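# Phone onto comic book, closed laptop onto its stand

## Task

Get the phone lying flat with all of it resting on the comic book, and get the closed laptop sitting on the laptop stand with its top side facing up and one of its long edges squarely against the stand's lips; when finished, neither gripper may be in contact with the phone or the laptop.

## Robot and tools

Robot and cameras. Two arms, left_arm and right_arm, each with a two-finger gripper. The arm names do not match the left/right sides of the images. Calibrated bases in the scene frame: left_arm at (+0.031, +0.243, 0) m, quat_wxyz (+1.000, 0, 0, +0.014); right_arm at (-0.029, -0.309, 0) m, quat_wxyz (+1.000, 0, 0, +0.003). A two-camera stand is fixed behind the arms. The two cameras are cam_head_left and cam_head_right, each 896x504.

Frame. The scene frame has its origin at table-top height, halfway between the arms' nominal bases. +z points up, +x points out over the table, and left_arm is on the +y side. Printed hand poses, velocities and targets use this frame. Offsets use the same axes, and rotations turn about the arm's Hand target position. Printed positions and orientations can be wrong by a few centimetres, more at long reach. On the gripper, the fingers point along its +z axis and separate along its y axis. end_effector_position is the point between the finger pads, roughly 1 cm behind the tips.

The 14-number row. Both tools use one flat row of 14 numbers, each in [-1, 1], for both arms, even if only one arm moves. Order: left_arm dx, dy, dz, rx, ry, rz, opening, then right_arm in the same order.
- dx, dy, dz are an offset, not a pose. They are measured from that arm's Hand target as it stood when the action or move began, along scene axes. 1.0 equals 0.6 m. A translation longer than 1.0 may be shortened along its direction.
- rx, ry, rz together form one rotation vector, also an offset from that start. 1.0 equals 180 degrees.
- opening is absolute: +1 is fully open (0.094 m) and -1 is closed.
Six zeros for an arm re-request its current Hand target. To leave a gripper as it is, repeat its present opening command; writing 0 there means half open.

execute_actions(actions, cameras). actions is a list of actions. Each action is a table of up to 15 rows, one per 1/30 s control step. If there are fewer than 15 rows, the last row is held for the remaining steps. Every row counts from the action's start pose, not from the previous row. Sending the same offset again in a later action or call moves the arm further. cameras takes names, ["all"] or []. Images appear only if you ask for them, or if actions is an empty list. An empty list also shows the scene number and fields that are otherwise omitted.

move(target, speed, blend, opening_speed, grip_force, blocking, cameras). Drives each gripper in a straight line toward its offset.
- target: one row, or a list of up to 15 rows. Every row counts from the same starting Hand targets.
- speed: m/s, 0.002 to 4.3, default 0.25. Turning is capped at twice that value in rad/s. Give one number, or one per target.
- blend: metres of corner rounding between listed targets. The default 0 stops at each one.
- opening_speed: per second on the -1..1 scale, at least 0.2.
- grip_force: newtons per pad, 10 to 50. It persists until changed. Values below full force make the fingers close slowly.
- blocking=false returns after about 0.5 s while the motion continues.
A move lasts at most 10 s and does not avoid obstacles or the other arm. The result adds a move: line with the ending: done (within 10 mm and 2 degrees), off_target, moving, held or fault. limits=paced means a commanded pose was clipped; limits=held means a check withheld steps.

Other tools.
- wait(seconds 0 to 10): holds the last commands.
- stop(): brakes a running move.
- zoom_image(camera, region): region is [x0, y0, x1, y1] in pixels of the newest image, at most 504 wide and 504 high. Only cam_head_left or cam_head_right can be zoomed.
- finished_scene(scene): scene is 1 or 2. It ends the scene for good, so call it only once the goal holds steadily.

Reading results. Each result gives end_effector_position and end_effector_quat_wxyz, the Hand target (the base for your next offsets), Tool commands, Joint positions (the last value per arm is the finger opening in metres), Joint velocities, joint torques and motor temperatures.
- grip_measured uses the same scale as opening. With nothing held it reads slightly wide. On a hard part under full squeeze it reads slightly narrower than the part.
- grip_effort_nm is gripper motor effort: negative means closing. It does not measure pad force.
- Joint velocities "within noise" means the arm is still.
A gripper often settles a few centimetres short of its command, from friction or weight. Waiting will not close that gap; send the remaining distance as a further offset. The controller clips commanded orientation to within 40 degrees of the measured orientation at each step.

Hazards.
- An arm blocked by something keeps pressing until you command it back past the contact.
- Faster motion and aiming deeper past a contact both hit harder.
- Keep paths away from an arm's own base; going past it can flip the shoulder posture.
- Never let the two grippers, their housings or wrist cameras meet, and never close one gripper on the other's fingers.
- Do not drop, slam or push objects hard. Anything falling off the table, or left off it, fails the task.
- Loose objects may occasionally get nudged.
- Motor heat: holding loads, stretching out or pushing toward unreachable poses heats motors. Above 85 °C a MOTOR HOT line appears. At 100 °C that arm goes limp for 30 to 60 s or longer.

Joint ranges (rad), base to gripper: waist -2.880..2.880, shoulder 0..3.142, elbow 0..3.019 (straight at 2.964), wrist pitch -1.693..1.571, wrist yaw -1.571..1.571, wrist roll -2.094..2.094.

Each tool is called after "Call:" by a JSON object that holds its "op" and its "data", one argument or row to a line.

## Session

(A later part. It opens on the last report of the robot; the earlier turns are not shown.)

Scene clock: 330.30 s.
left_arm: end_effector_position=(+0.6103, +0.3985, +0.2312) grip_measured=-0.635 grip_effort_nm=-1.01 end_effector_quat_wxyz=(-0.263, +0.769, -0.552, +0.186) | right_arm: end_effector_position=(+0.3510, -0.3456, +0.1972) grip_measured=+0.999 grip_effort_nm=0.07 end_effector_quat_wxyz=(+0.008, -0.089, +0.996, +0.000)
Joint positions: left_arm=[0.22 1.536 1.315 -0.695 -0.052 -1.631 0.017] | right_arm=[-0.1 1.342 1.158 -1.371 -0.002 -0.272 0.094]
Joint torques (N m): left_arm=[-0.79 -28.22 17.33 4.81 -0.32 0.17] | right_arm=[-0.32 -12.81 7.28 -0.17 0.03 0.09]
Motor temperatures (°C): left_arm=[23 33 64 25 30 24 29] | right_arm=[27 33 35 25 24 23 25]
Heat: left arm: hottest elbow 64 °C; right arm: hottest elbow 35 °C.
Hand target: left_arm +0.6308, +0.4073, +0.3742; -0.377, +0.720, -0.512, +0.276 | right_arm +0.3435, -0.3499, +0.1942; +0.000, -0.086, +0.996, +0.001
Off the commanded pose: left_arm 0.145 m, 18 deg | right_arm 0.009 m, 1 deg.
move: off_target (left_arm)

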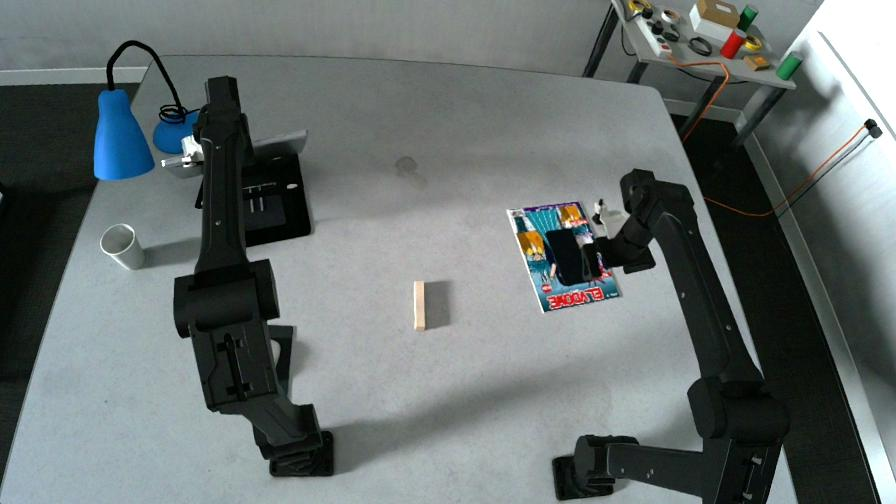

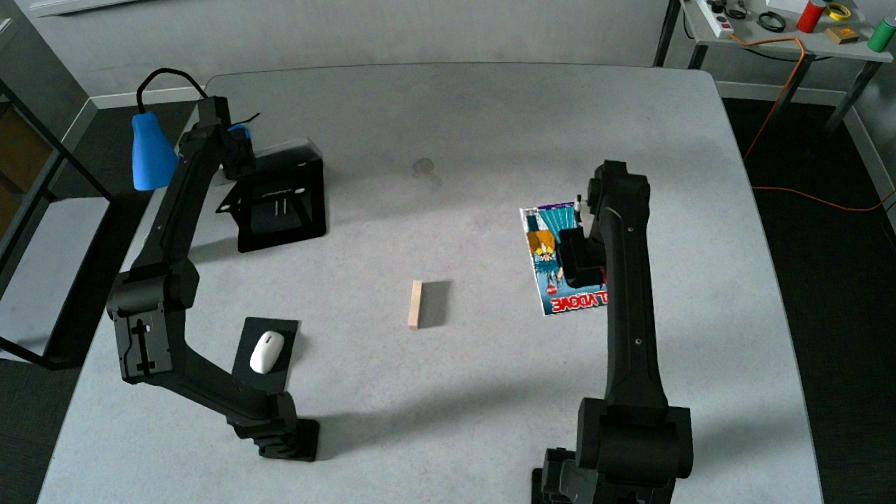

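Call:
{"op": "move", "data": {
  "target": [-0.075,-0.028,-0.115,0.043,-0.13,0,-1,0,0,0,0,0,0,1],
  "speed": 0.1,
  "cameras": ["all"]
}}

Call:
{"op": "zoom_image", "data": {
  "camera": "cam_head_right",
  "region": [160, 60, 400, 280]
}}

Call:
{"op": "zoom_image", "data": {
  "camera": "cam_head_left",
  "region": [140, 60, 380, 280]
}}

Scene clock: 338.23 s.
left_arm: end_effector_position=(+0.5532, +0.3879, +0.1692) grip_measured=-0.636 grip_effort_nm=-1.01 end_effector_quat_wxyz=(-0.417, +0.699, -0.501, +0.295) | right_arm: end_effector_position=(+0.3510, -0.3456, +0.1972) grip_measured=+0.999 grip_effort_nm=0.07 end_effector_quat_wxyz=(+0.008, -0.089, +0.996, +0.000)
Joint positions: left_arm=[0.219 1.383 0.745 0.139 -0.075 -1.605 0.017] | right_arm=[-0.1 1.342 1.158 -1.371 -0.002 -0.272 0.094]
Joint torques (N m): left_arm=[-1.38 -21.83 16.12 6.98 -0.32 0.09] | right_arm=[-0.38 -12.69 7.25 -0.17 0.04 0.09]
Motor temperatures (°C): left_arm=[23 33 61 25 30 24 29] | right_arm=[27 33 35 25 24 23 25]
Heat: left arm: hottest elbow 61 °C; right arm: hottest elbow 35 °C.
Hand target: left_arm +0.5858, +0.3904, +0.3052; -0.520, +0.622, -0.443, +0.382 | right_arm +0.3435, -0.3499, +0.1942; +0.000, -0.086, +0.996, +0.001
Off the commanded pose: left_arm 0.140 m, 19 deg | right_arm 0.009 m, 1 deg.
move: off_target (left_arm)

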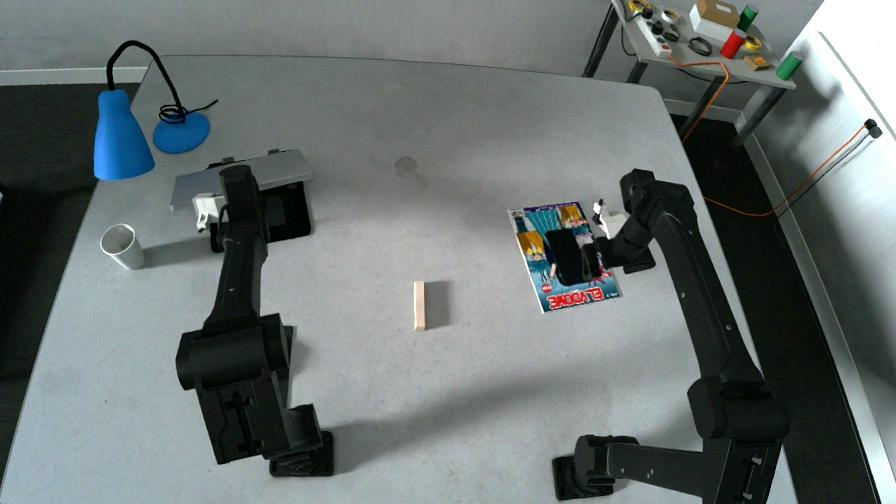

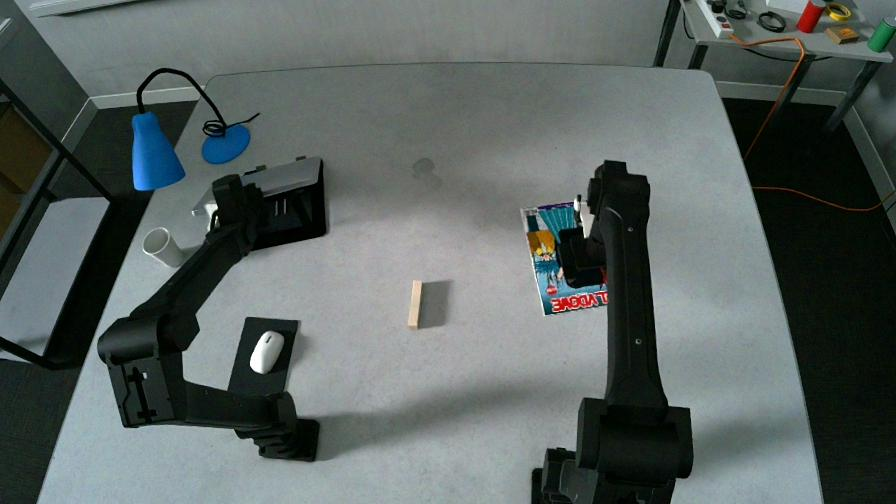

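Scaled by 2.100.

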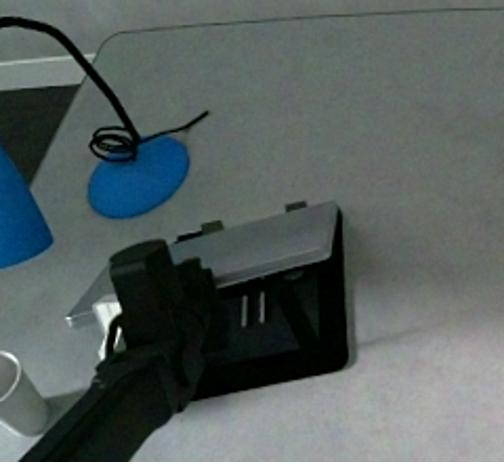

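Scaled by 2.100.

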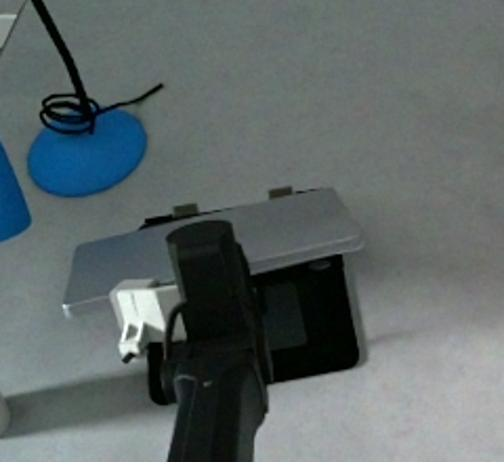

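Call:
{"op": "move", "data": {
  "target": [
    [0.015,-0.05,0,0,0,-0.014,-1,0,0,0,0,0,0,1],
    [0.015,-0.05,-0.09,0,0,-0.014,-1,0,0,0,0,0,0,1]
  ],
  "speed": 0.08,
  "cameras": ["all"]
}}

Call:
{"op": "zoom_image", "data": {
  "camera": "cam_head_right",
  "region": [160, 100, 360, 280]
}}

Call:
{"op": "zoom_image", "data": {
  "camera": "cam_head_left",
  "region": [140, 100, 340, 280]
}}

Scene clock: 347.13 s.
left_arm: end_effector_position=(+0.5654, +0.3600, +0.1642) grip_measured=-0.636 grip_effort_nm=-1.00 end_effector_quat_wxyz=(-0.443, +0.667, -0.500, +0.331) | right_arm: end_effector_position=(+0.3510, -0.3456, +0.1972) grip_measured=+0.999 grip_effort_nm=0.07 end_effector_quat_wxyz=(+0.008, -0.089, +0.996, +0.000)
Joint positions: left_arm=[0.159 1.426 0.697 0.329 -0.091 -1.607 0.017] | right_arm=[-0.1 1.342 1.158 -1.371 -0.002 -0.272 0.094]
Joint torques (N m): left_arm=[-2.37 -17.14 14.38 6.13 -0.3 0.16] | right_arm=[-0.32 -12.75 7.25 -0.14 0.03 0.09]
Motor temperatures (°C): left_arm=[23 32 58 25 30 24 29] | right_arm=[27 33 35 25 24 23 25]
Heat: left arm: hottest elbow 58 °C; right arm: hottest elbow 35 °C.
Hand target: left_arm +0.5948, +0.3604, +0.2514; -0.512, +0.612, -0.456, +0.393 | right_arm +0.3435, -0.3499, +0.1942; +0.000, -0.086, +0.996, +0.001
Off the commanded pose: left_arm 0.092 m, 13 deg | right_arm 0.009 m, 1 deg.
move: off_target (left_arm)

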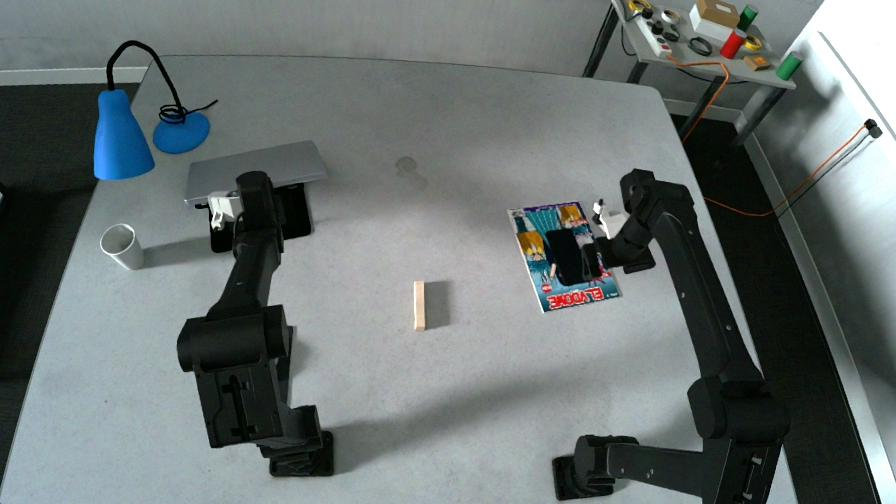

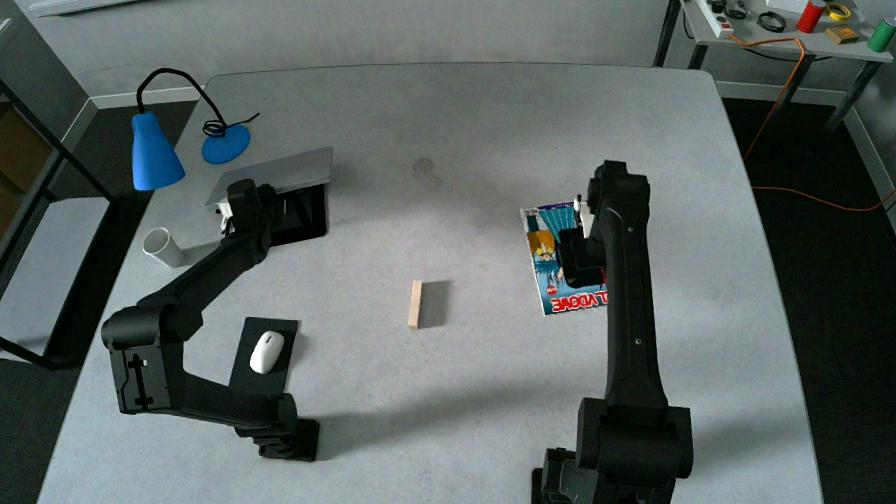

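Scaled by 2.520.

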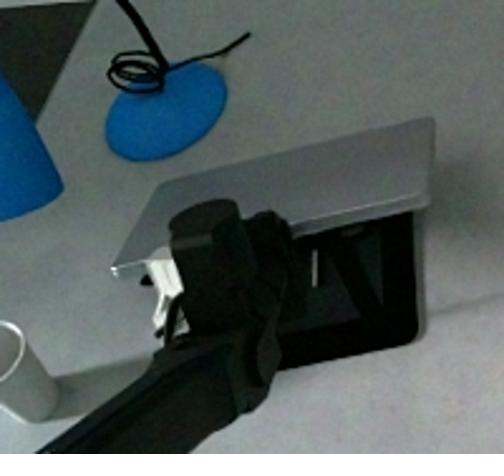

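Scaled by 2.520.

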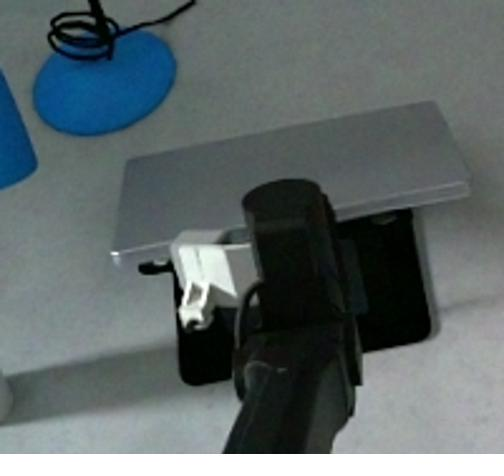

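Call:
{"op": "move", "data": {
  "target": [
    [-0.06,-0.02,0.01,-0.03,0.092,0,-1,0,0,0,0,0,0,1],
    [-0.06,-0.02,-0.03,-0.03,0.092,0,-1,0,0,0,0,0,0,1]
  ],
  "speed": 0.08,
  "cameras": ["all"]
}}

Call:
{"op": "zoom_image", "data": {
  "camera": "cam_head_right",
  "region": [160, 100, 360, 280]
}}

Call:
{"op": "zoom_image", "data": {
  "camera": "cam_head_left",
  "region": [140, 100, 340, 280]
}}

Scene clock: 354.33 s.
left_arm: end_effector_position=(+0.5307, +0.3513, +0.1768) grip_measured=-0.637 grip_effort_nm=-1.01 end_effector_quat_wxyz=(-0.372, +0.711, -0.530, +0.275) | right_arm: end_effector_position=(+0.3510, -0.3456, +0.1972) grip_measured=+0.999 grip_effort_nm=0.07 end_effector_quat_wxyz=(+0.008, -0.089, +0.996, +0.000)
Joint positions: left_arm=[0.156 1.284 0.751 -0.078 -0.088 -1.629 0.017] | right_arm=[-0.1 1.342 1.158 -1.371 -0.002 -0.272 0.094]
Joint torques (N m): left_arm=[-2.84 -13.68 15.98 3.6 -0.11 -0.1] | right_arm=[-0.38 -12.69 7.24 -0.16 0.03 0.08]
Motor temperatures (°C): left_arm=[23 31 56 25 30 24 29] | right_arm=[27 33 35 25 24 23 25]
Heat: left arm: hottest elbow 56 °C; right arm: hottest elbow 35 °C.
Hand target: left_arm +0.5588, +0.3484, +0.2334; -0.412, +0.686, -0.506, +0.322 | right_arm +0.3435, -0.3499, +0.1942; +0.000, -0.086, +0.996, +0.001
Off the commanded pose: left_arm 0.063 m, 8 deg | right_arm 0.009 m, 1 deg.
move: off_target (left_arm)

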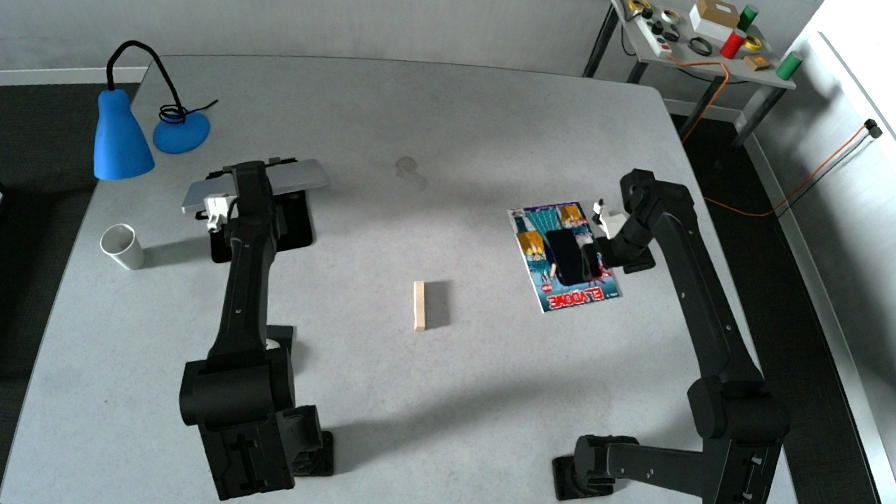

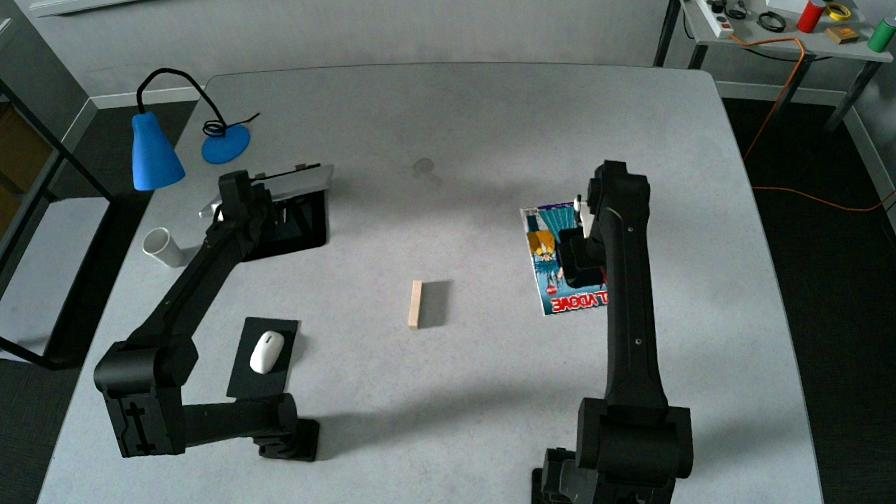

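Scaled by 2.520.

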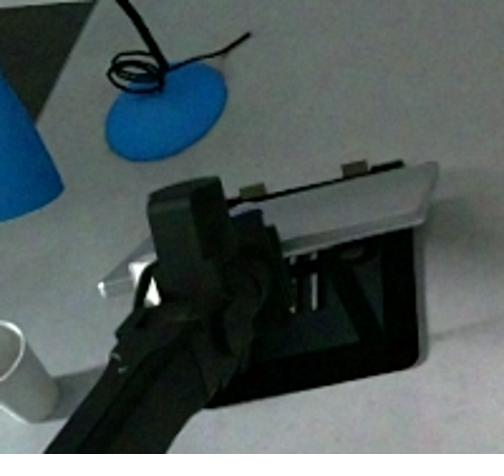

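Scaled by 2.520.

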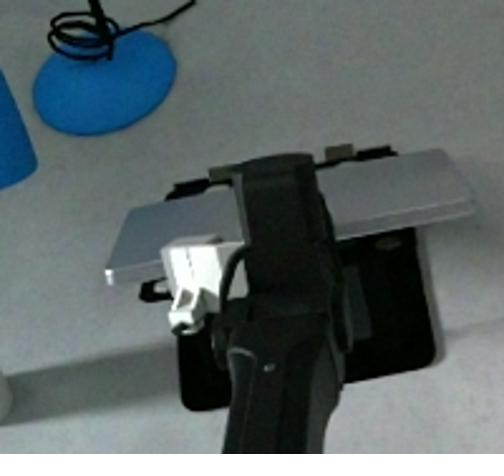

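Call:
{"op": "move", "data": {
  "target": [0,0,-0.07,0,0,-0.008,-1,0,0,0,0,0,0,1],
  "speed": 0.06,
  "cameras": ["all"]
}}

Call:
{"op": "zoom_image", "data": {
  "camera": "cam_head_right",
  "region": [160, 100, 360, 280]
}}

Call:
{"op": "zoom_image", "data": {
  "camera": "cam_head_left",
  "region": [140, 100, 340, 280]
}}

Scene clock: 358.40 s.
left_arm: end_effector_position=(+0.5467, +0.3511, +0.1580) grip_measured=-0.637 grip_effort_nm=-1.01 end_effector_quat_wxyz=(-0.382, +0.699, -0.528, +0.294) | right_arm: end_effector_position=(+0.3510, -0.3456, +0.1972) grip_measured=+0.999 grip_effort_nm=0.07 end_effector_quat_wxyz=(+0.008, -0.089, +0.996, +0.000)
Joint positions: left_arm=[0.156 1.359 0.733 0.059 -0.07 -1.625 0.017] | right_arm=[-0.1 1.342 1.158 -1.371 -0.002 -0.272 0.094]
Joint torques (N m): left_arm=[-1.96 -14.56 11.21 3.4 0.3 0.04] | right_arm=[-0.44 -12.75 7.25 -0.14 0.03 0.09]
Motor temperatures (°C): left_arm=[23 31 55 25 30 24 29] | right_arm=[27 33 35 25 24 23 25]
Heat: left arm: hottest elbow 55 °C; right arm: hottest elbow 35 °C.
Hand target: left_arm +0.5587, +0.3484, +0.1911; -0.407, +0.680, -0.515, +0.327 | right_arm +0.3435, -0.3499, +0.1942; +0.000, -0.086, +0.996, +0.001
Off the commanded pose: left_arm 0.036 m, 6 deg | right_arm 0.009 m, 1 deg.
move: off_target (left_arm)

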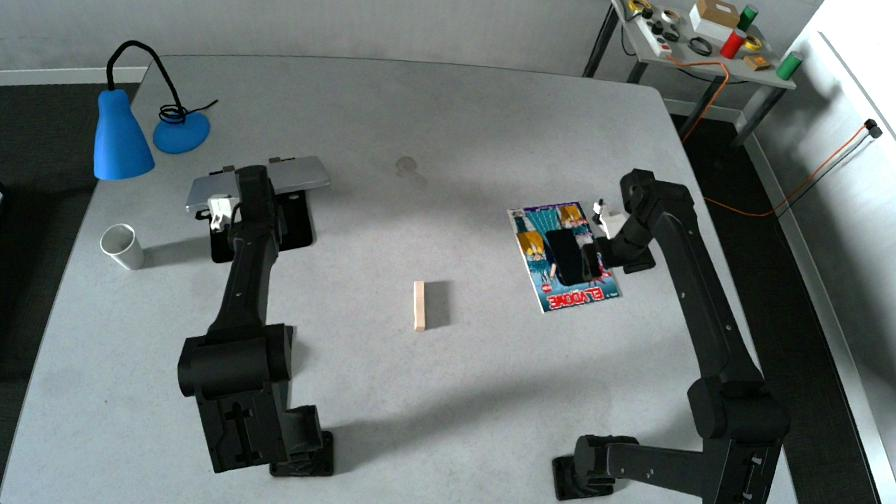

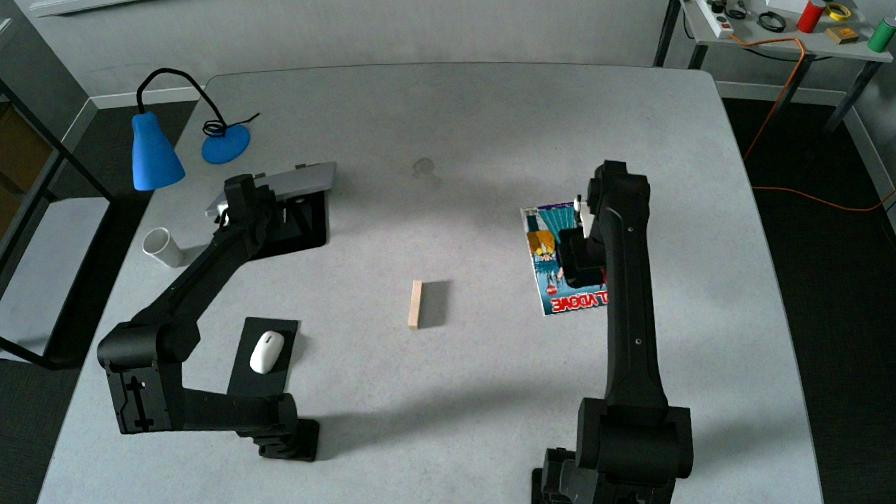

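Scaled by 2.520.

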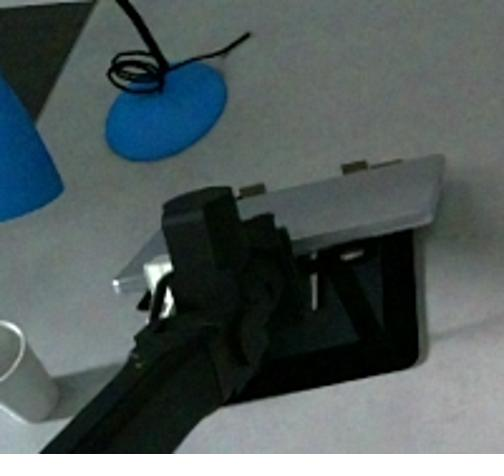

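Scaled by 2.520.

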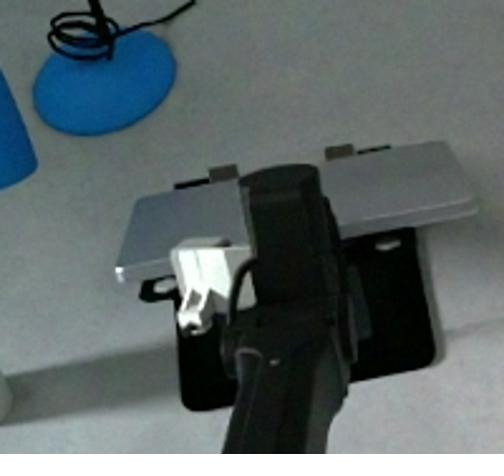

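Call:
{"op": "move", "data": {
  "target": [-0.015,-0.005,-0.06,0,0,0,-1,0,0,0,0,0,0,1],
  "speed": 0.06,
  "cameras": ["all"]
}}

Call:
{"op": "zoom_image", "data": {
  "camera": "cam_head_right",
  "region": [160, 100, 360, 280]
}}

Call:
{"op": "zoom_image", "data": {
  "camera": "cam_head_left",
  "region": [140, 100, 340, 280]
}}

Scene clock: 362.70 s.
left_arm: end_effector_position=(+0.5451, +0.3506, +0.1529) grip_measured=-0.637 grip_effort_nm=-1.01 end_effector_quat_wxyz=(-0.401, +0.687, -0.521, +0.310) | right_arm: end_effector_position=(+0.3510, -0.3456, +0.1972) grip_measured=+0.999 grip_effort_nm=0.07 end_effector_quat_wxyz=(+0.008, -0.089, +0.996, +0.000)
Joint positions: left_arm=[0.156 1.371 0.687 0.174 -0.069 -1.62 0.017] | right_arm=[-0.1 1.342 1.158 -1.371 -0.002 -0.272 0.094]
Joint torques (N m): left_arm=[-1.85 -10.81 8.77 3.93 0.13 -0.1] | right_arm=[-0.38 -12.69 7.25 -0.14 0.04 0.09]
Heat: left arm: hottest elbow 54 °C; right arm: hottest elbow 35 °C.
Hand target: left_arm +0.5498, +0.3454, +0.1553; -0.408, +0.680, -0.515, +0.327 | right_arm +0.3435, -0.3499, +0.1942; +0.000, -0.086, +0.996, +0.001
Off the commanded pose: left_arm 0.007 m, 2 deg | right_arm 0.009 m, 1 deg.
move: done

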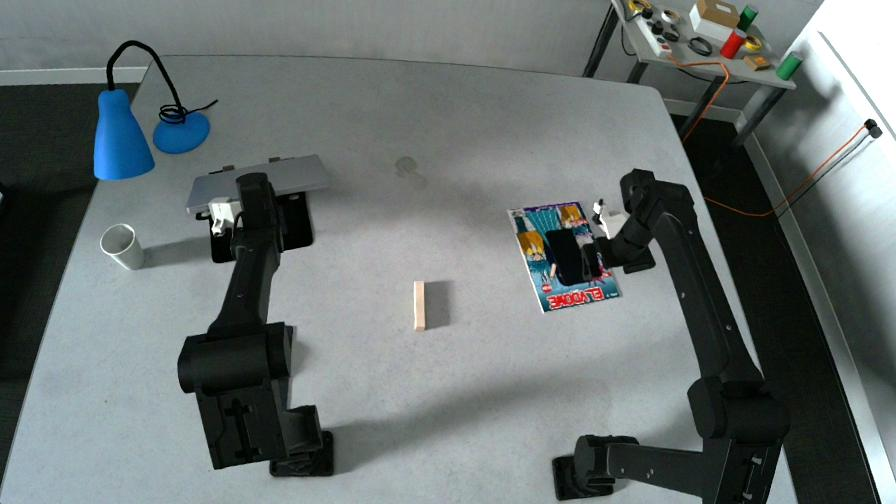

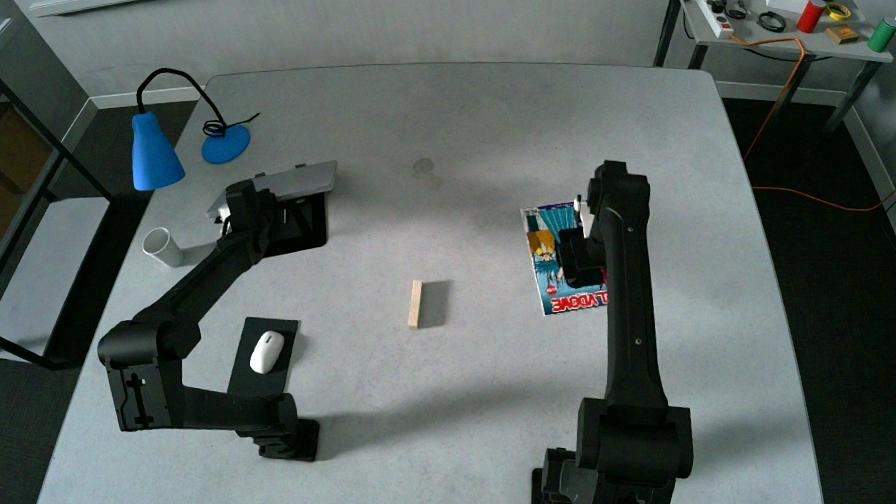

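Scaled by 2.520.

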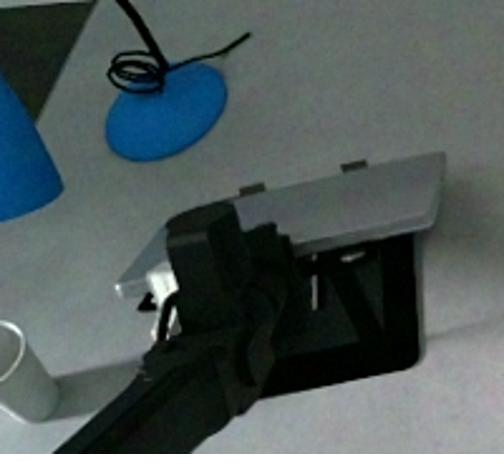

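Scaled by 2.520.

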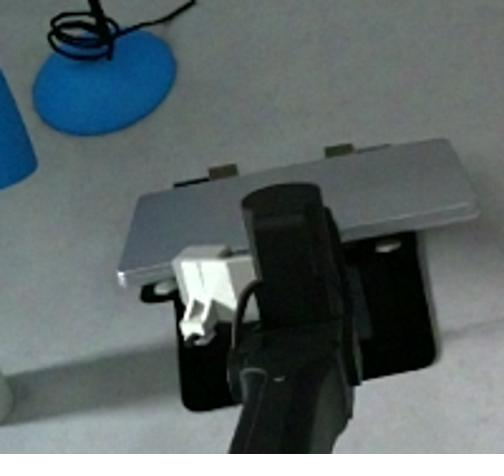

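Call:
{"op": "move", "data": {
  "target": [0.03,0.018,-0.04,0,0,0,-1,0,0,0,0,0,0,1],
  "speed": 0.05,
  "cameras": ["cam_head_left"]
}}

Call:
{"op": "zoom_image", "data": {
  "camera": "cam_head_left",
  "region": [140, 100, 340, 280]
}}

Scene clock: 367.87 s.
left_arm: end_effector_position=(+0.5586, +0.3507, +0.1511) grip_measured=-0.637 grip_effort_nm=-1.00 end_effector_quat_wxyz=(-0.416, +0.672, -0.517, +0.329) | right_arm: end_effector_position=(+0.3510, -0.3456, +0.1972) grip_measured=+0.999 grip_effort_nm=0.07 end_effector_quat_wxyz=(+0.008, -0.089, +0.996, +0.000)
Joint positions: left_arm=[0.156 1.42 0.687 0.28 -0.055 -1.612 0.017] | right_arm=[-0.1 1.342 1.158 -1.371 -0.002 -0.272 0.094]
Joint torques (N m): left_arm=[-0.44 -7 10.39 2.99 0.25 -0.07] | right_arm=[-0.44 -12.75 7.27 -0.17 0.04 0.08]
Heat: left arm: hottest elbow 52 °C; right arm: hottest elbow 35 °C.
Hand target: left_arm +0.5678, +0.3562, +0.1312; -0.408, +0.680, -0.515, +0.327 | right_arm +0.3435, -0.3499, +0.1942; +0.000, -0.086, +0.996, +0.001
Off the commanded pose: left_arm 0.023 m, 1 deg | right_arm 0.009 m, 1 deg.
move: off_target (left_arm)
Images, in order (width x height): cam_head_left 896x504.

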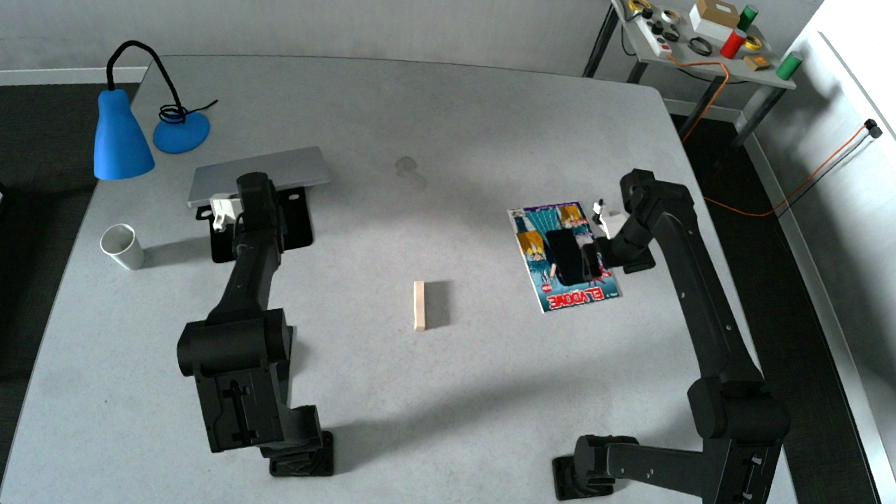

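Scaled by 2.520.

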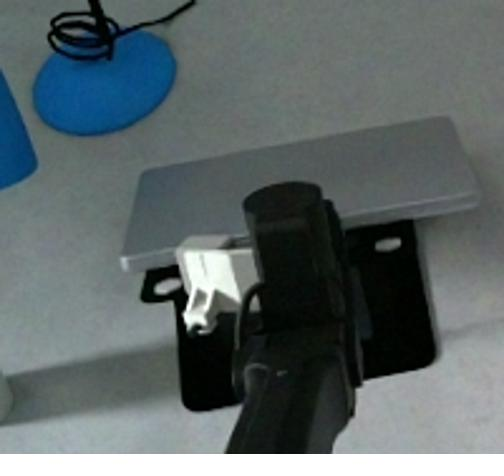

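Call:
{"op": "move", "data": {
  "target": [
    [-0.075,-0.025,0.06,0,0,0,-1,0,0,0,0,0,0,1],
    [-0.075,-0.025,0.06,-0.022,0.066,0,-1,0,0,0,0,0,0,1],
    [-0.065,-0.02,-0.02,-0.022,0.066,0,-1,0,0,0,0,0,0,1]
  ],
  "speed": 0.08,
  "cameras": ["cam_head_left","cam_head_right"]
}}

Call:
{"op": "zoom_image", "data": {
  "camera": "cam_head_left",
  "region": [140, 100, 340, 280]
}}

Call:
{"op": "zoom_image", "data": {
  "camera": "cam_head_right",
  "region": [160, 100, 360, 280]
}}

Scene clock: 375.97 s.
left_arm: end_effector_position=(+0.5395, +0.3451, +0.1459) grip_measured=-0.637 grip_effort_nm=-1.01 end_effector_quat_wxyz=(-0.354, +0.706, -0.543, +0.284) | right_arm: end_effector_position=(+0.3510, -0.3456, +0.1972) grip_measured=+0.999 grip_effort_nm=0.07 end_effector_quat_wxyz=(+0.008, -0.089, +0.996, +0.000)
Joint positions: left_arm=[0.156 1.359 0.735 -0.005 -0.044 -1.623 0.017] | right_arm=[-0.1 1.342 1.158 -1.371 -0.002 -0.272 0.094]
Joint torques (N m): left_arm=[-1.2 -9.7 7.73 1.05 0.27 -0.16] | right_arm=[-0.38 -12.75 7.28 -0.14 0.04 0.08]
Motor temperatures (°C): left_arm=[23 29 49 25 29 24 29] | right_arm=[27 33 35 25 24 23 25]
Heat: left arm: hottest elbow 49 °C; right arm: hottest elbow 35 °C.
Hand target: left_arm +0.5287, +0.3441, +0.1191; -0.328, +0.723, -0.543, +0.272 | right_arm +0.3435, -0.3499, +0.1942; +0.000, -0.086, +0.996, +0.001
Off the commanded pose: left_arm 0.029 m, 4 deg | right_arm 0.009 m, 1 deg.
move: off_target (left_arm)

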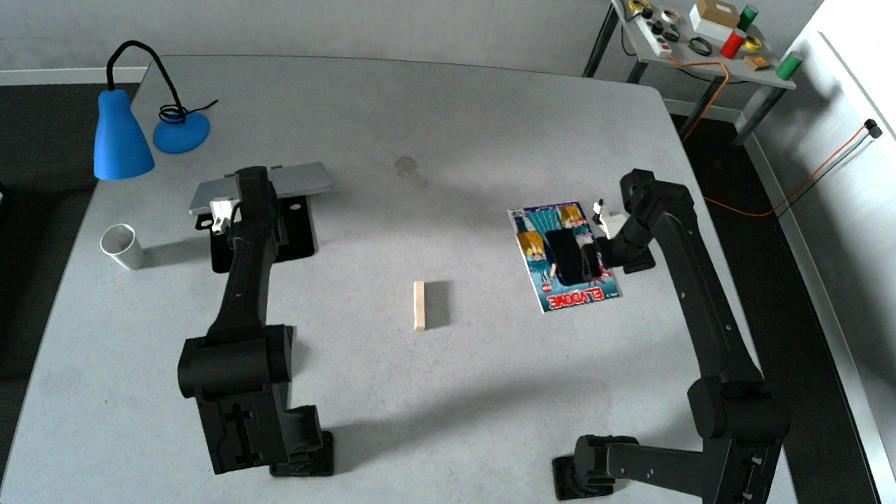

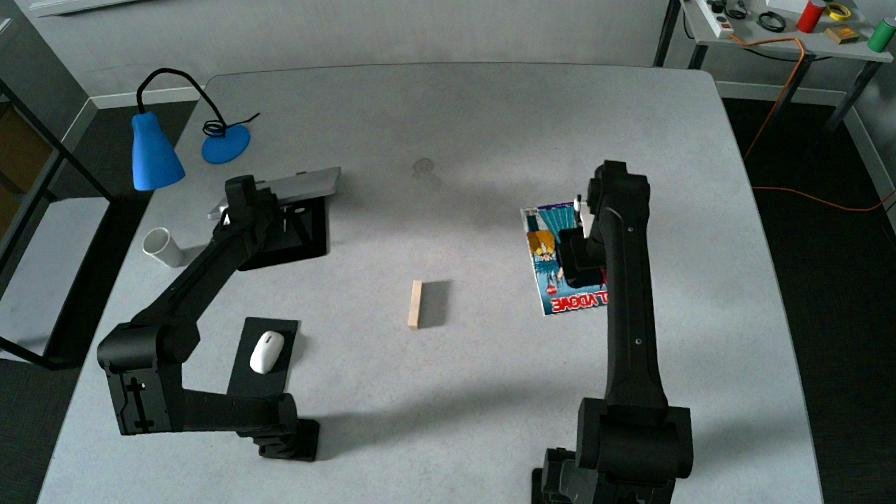

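Scaled by 2.520.

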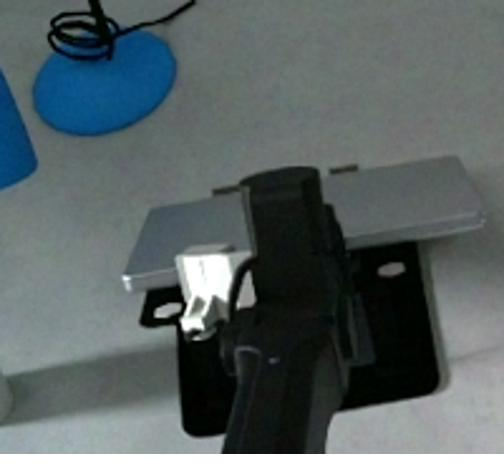

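Scaled by 2.520.

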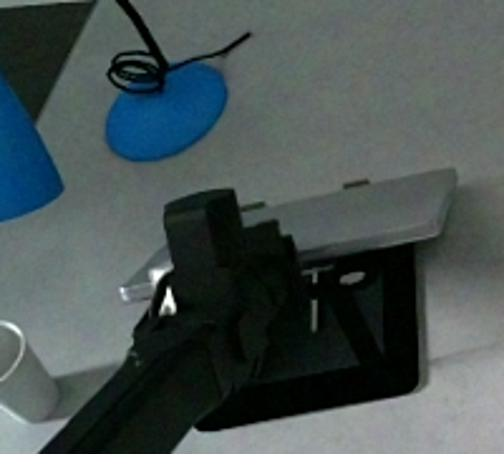

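Call:
{"op": "move", "data": {
  "target": [0.03,0.01,-0.02,0,0,0,-1,0,0,0,0,0,0,1],
  "speed": 0.05,
  "cameras": ["cam_head_left","cam_head_right"]
}}

Call:
{"op": "zoom_image", "data": {
  "camera": "cam_head_left",
  "region": [180, 140, 340, 280]
}}

Call:
{"op": "zoom_image", "data": {
  "camera": "cam_head_right",
  "region": [200, 140, 360, 280]
}}

Scene clock: 380.43 s.
left_arm: end_effector_position=(+0.5467, +0.3465, +0.1385) grip_measured=-0.637 grip_effort_nm=-1.00 end_effector_quat_wxyz=(-0.359, +0.703, -0.542, +0.288) | right_arm: end_effector_position=(+0.3510, -0.3456, +0.1972) grip_measured=+0.999 grip_effort_nm=0.07 end_effector_quat_wxyz=(+0.008, -0.089, +0.996, +0.000)
Joint positions: left_arm=[0.156 1.393 0.735 0.043 -0.043 -1.62 0.017] | right_arm=[-0.1 1.342 1.158 -1.371 -0.002 -0.272 0.094]
Joint torques (N m): left_arm=[-0.97 -7.36 10.44 0.61 0.38 -0.19] | right_arm=[-0.38 -12.63 7.25 -0.16 0.04 0.09]
Heat: left arm: hottest elbow 48 °C; right arm: hottest elbow 35 °C.
Hand target: left_arm +0.5467, +0.3502, +0.1071; -0.328, +0.724, -0.543, +0.272 | right_arm +0.3435, -0.3499, +0.1942; +0.000, -0.086, +0.996, +0.001
Off the commanded pose: left_arm 0.032 m, 5 deg | right_arm 0.009 m, 1 deg.
move: off_target (left_arm)

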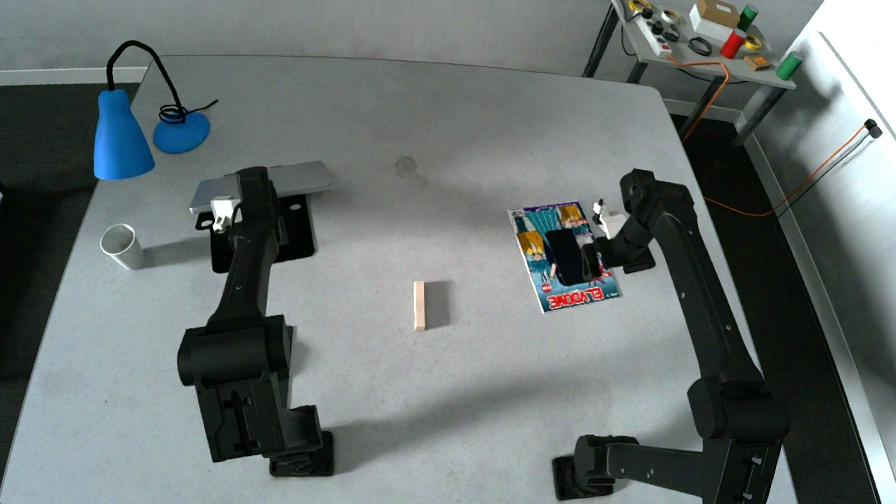

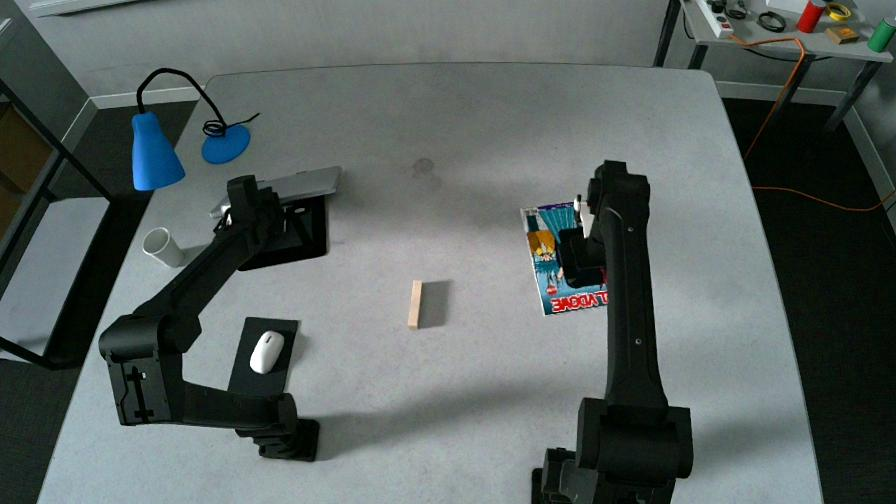

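Scaled by 3.150.

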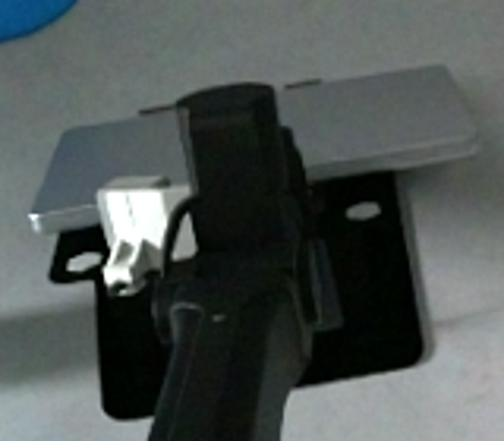

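Scaled by 3.150.

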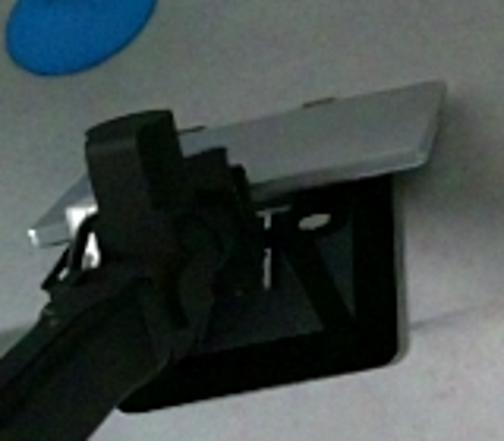

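Call:
{"op": "move", "data": {
  "target": [
    [0,0,0.05,0,0,0,-1,0,0,0,0,0,0,1],
    [0,0,0.055,0,0,0,-0.35,0,0,0,0,0,0,1]
  ],
  "speed": 0.05,
  "opening_speed": 0.3,
  "cameras": ["cam_head_left"]
}}

Call:
{"op": "zoom_image", "data": {
  "camera": "cam_head_left",
  "region": [180, 140, 340, 280]
}}

Scene clock: 387.47 s.
left_arm: end_effector_position=(+0.5479, +0.3460, +0.1408) grip_measured=-0.354 grip_effort_nm=0.19 end_effector_quat_wxyz=(-0.340, +0.711, -0.552, +0.273) | right_arm: end_effector_position=(+0.3510, -0.3456, +0.1972) grip_measured=+0.999 grip_effort_nm=0.07 end_effector_quat_wxyz=(+0.008, -0.089, +0.996, +0.000)
Joint positions: left_arm=[0.157 1.391 0.776 -0.054 -0.037 -1.617 0.03] | right_arm=[-0.1 1.342 1.158 -1.371 -0.002 -0.272 0.094]
Joint torques (N m): left_arm=[-1.03 -12.28 11.04 0.59 0.19 -0.22] | right_arm=[-0.32 -12.75 7.27 -0.16 0.03 0.08]
Heat: left arm: hottest elbow 47 °C; right arm: hottest elbow 35 °C.
Hand target: left_arm +0.5468, +0.3501, +0.1402; -0.328, +0.723, -0.543, +0.272 | right_arm +0.3435, -0.3499, +0.1942; +0.000, -0.086, +0.996, +0.001
Off the commanded pose: left_arm 0.004 m, 2 deg | right_arm 0.009 m, 1 deg.
move: done; target 2's new opening was sent with left_arm's hand 0.004 m and 3 deg from that target
Images, in order (width x height): cam_head_left 896x504.

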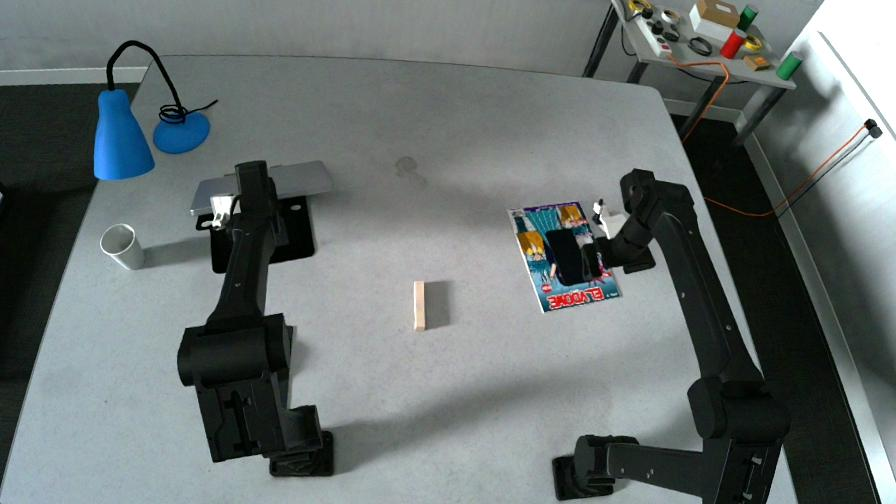

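Scaled by 3.150.

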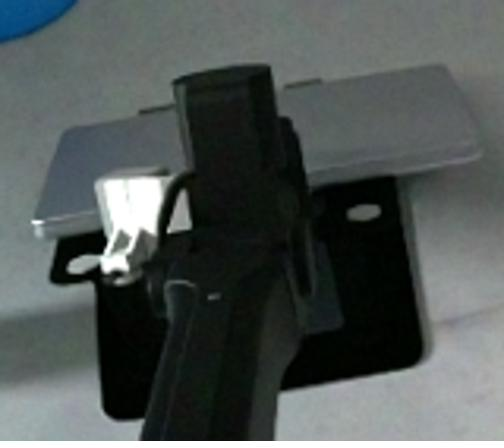

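Call:
{"op": "move", "data": {
  "target": [
    [-0.155,-0.045,0.115,0,0,0,-0.3,0,0,0,0,0,0,1],
    [-0.35,-0.06,0.25,0,0,0,-0.3,0,0,0,0,0,0,1]
  ],
  "speed": [0.08,0.2],
  "cameras": ["all"]
}}

Call:
{"op": "zoom_image", "data": {
  "camera": "cam_head_left",
  "region": [180, 140, 340, 280]
}}

Call:
{"op": "zoom_image", "data": {
  "camera": "cam_head_right",
  "region": [200, 140, 360, 280]
}}

Scene clock: 395.00 s.
left_arm: end_effector_position=(+0.3353, +0.3093, +0.2705) grip_measured=-0.302 grip_effort_nm=0.13 end_effector_quat_wxyz=(-0.316, +0.727, -0.548, +0.266) | right_arm: end_effector_position=(+0.3510, -0.3456, +0.1972) grip_measured=+0.999 grip_effort_nm=0.07 end_effector_quat_wxyz=(+0.008, -0.089, +0.996, +0.000)
Joint positions: left_arm=[0.182 0.59 0.685 -0.814 -0.01 -1.634 0.033] | right_arm=[-0.1 1.342 1.158 -1.371 -0.002 -0.272 0.094]
Joint torques (N m): left_arm=[-0.26 -2.14 15.09 0.9 0.05 0.16] | right_arm=[-0.38 -12.81 7.25 -0.18 0.04 0.09]
Heat: left arm: hottest elbow 46 °C; right arm: hottest elbow 35 °C.
Hand target: left_arm +0.3368, +0.3140, +0.2902; -0.328, +0.723, -0.543, +0.273 | right_arm +0.3435, -0.3499, +0.1942; +0.000, -0.086, +0.996, +0.001
Off the commanded pose: left_arm 0.020 m, 2 deg | right_arm 0.009 m, 1 deg.
move: off_target (left_arm)

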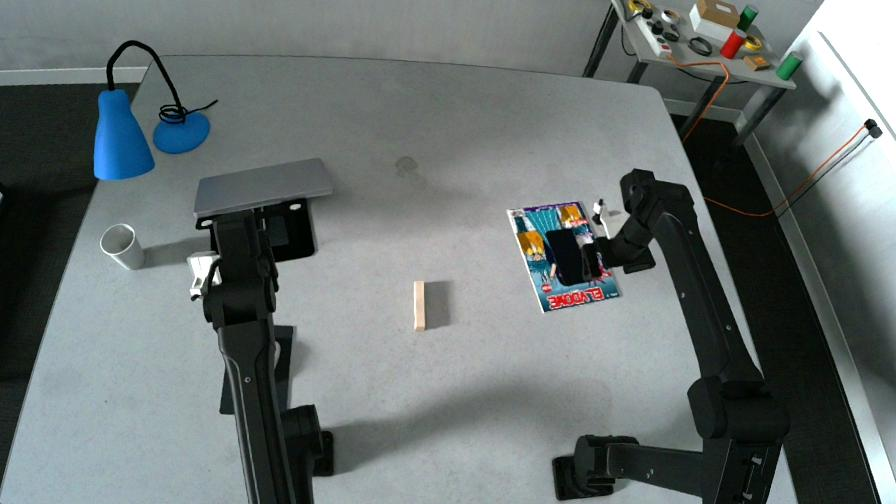

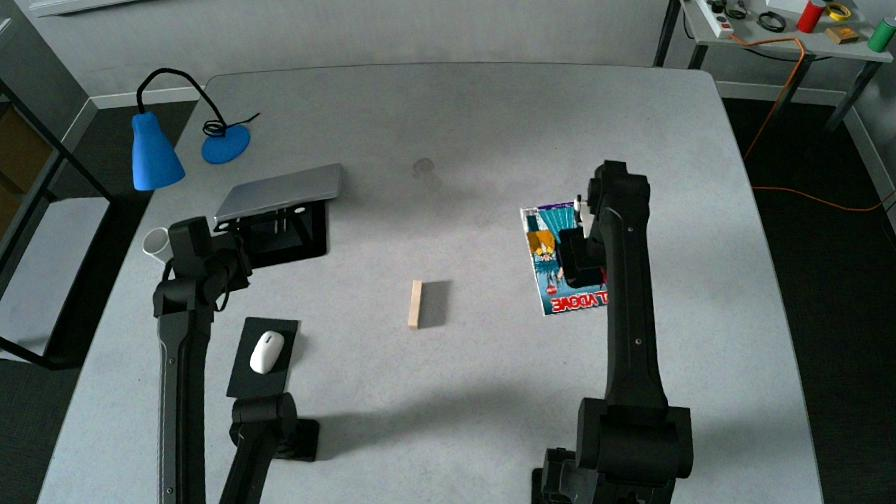

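Scaled by 3.150.

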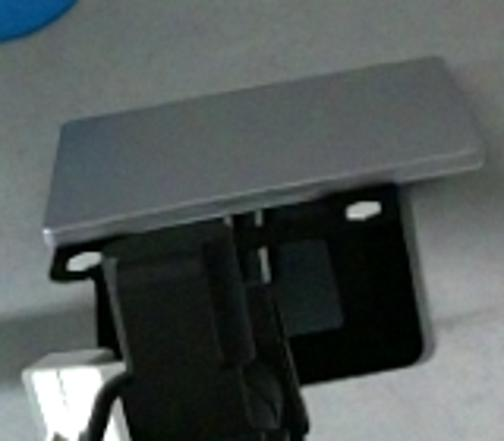

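Scaled by 3.150.

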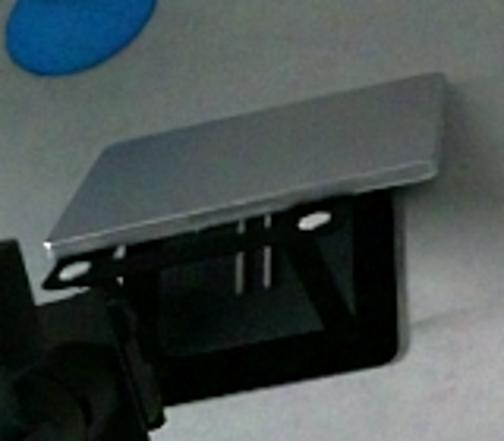

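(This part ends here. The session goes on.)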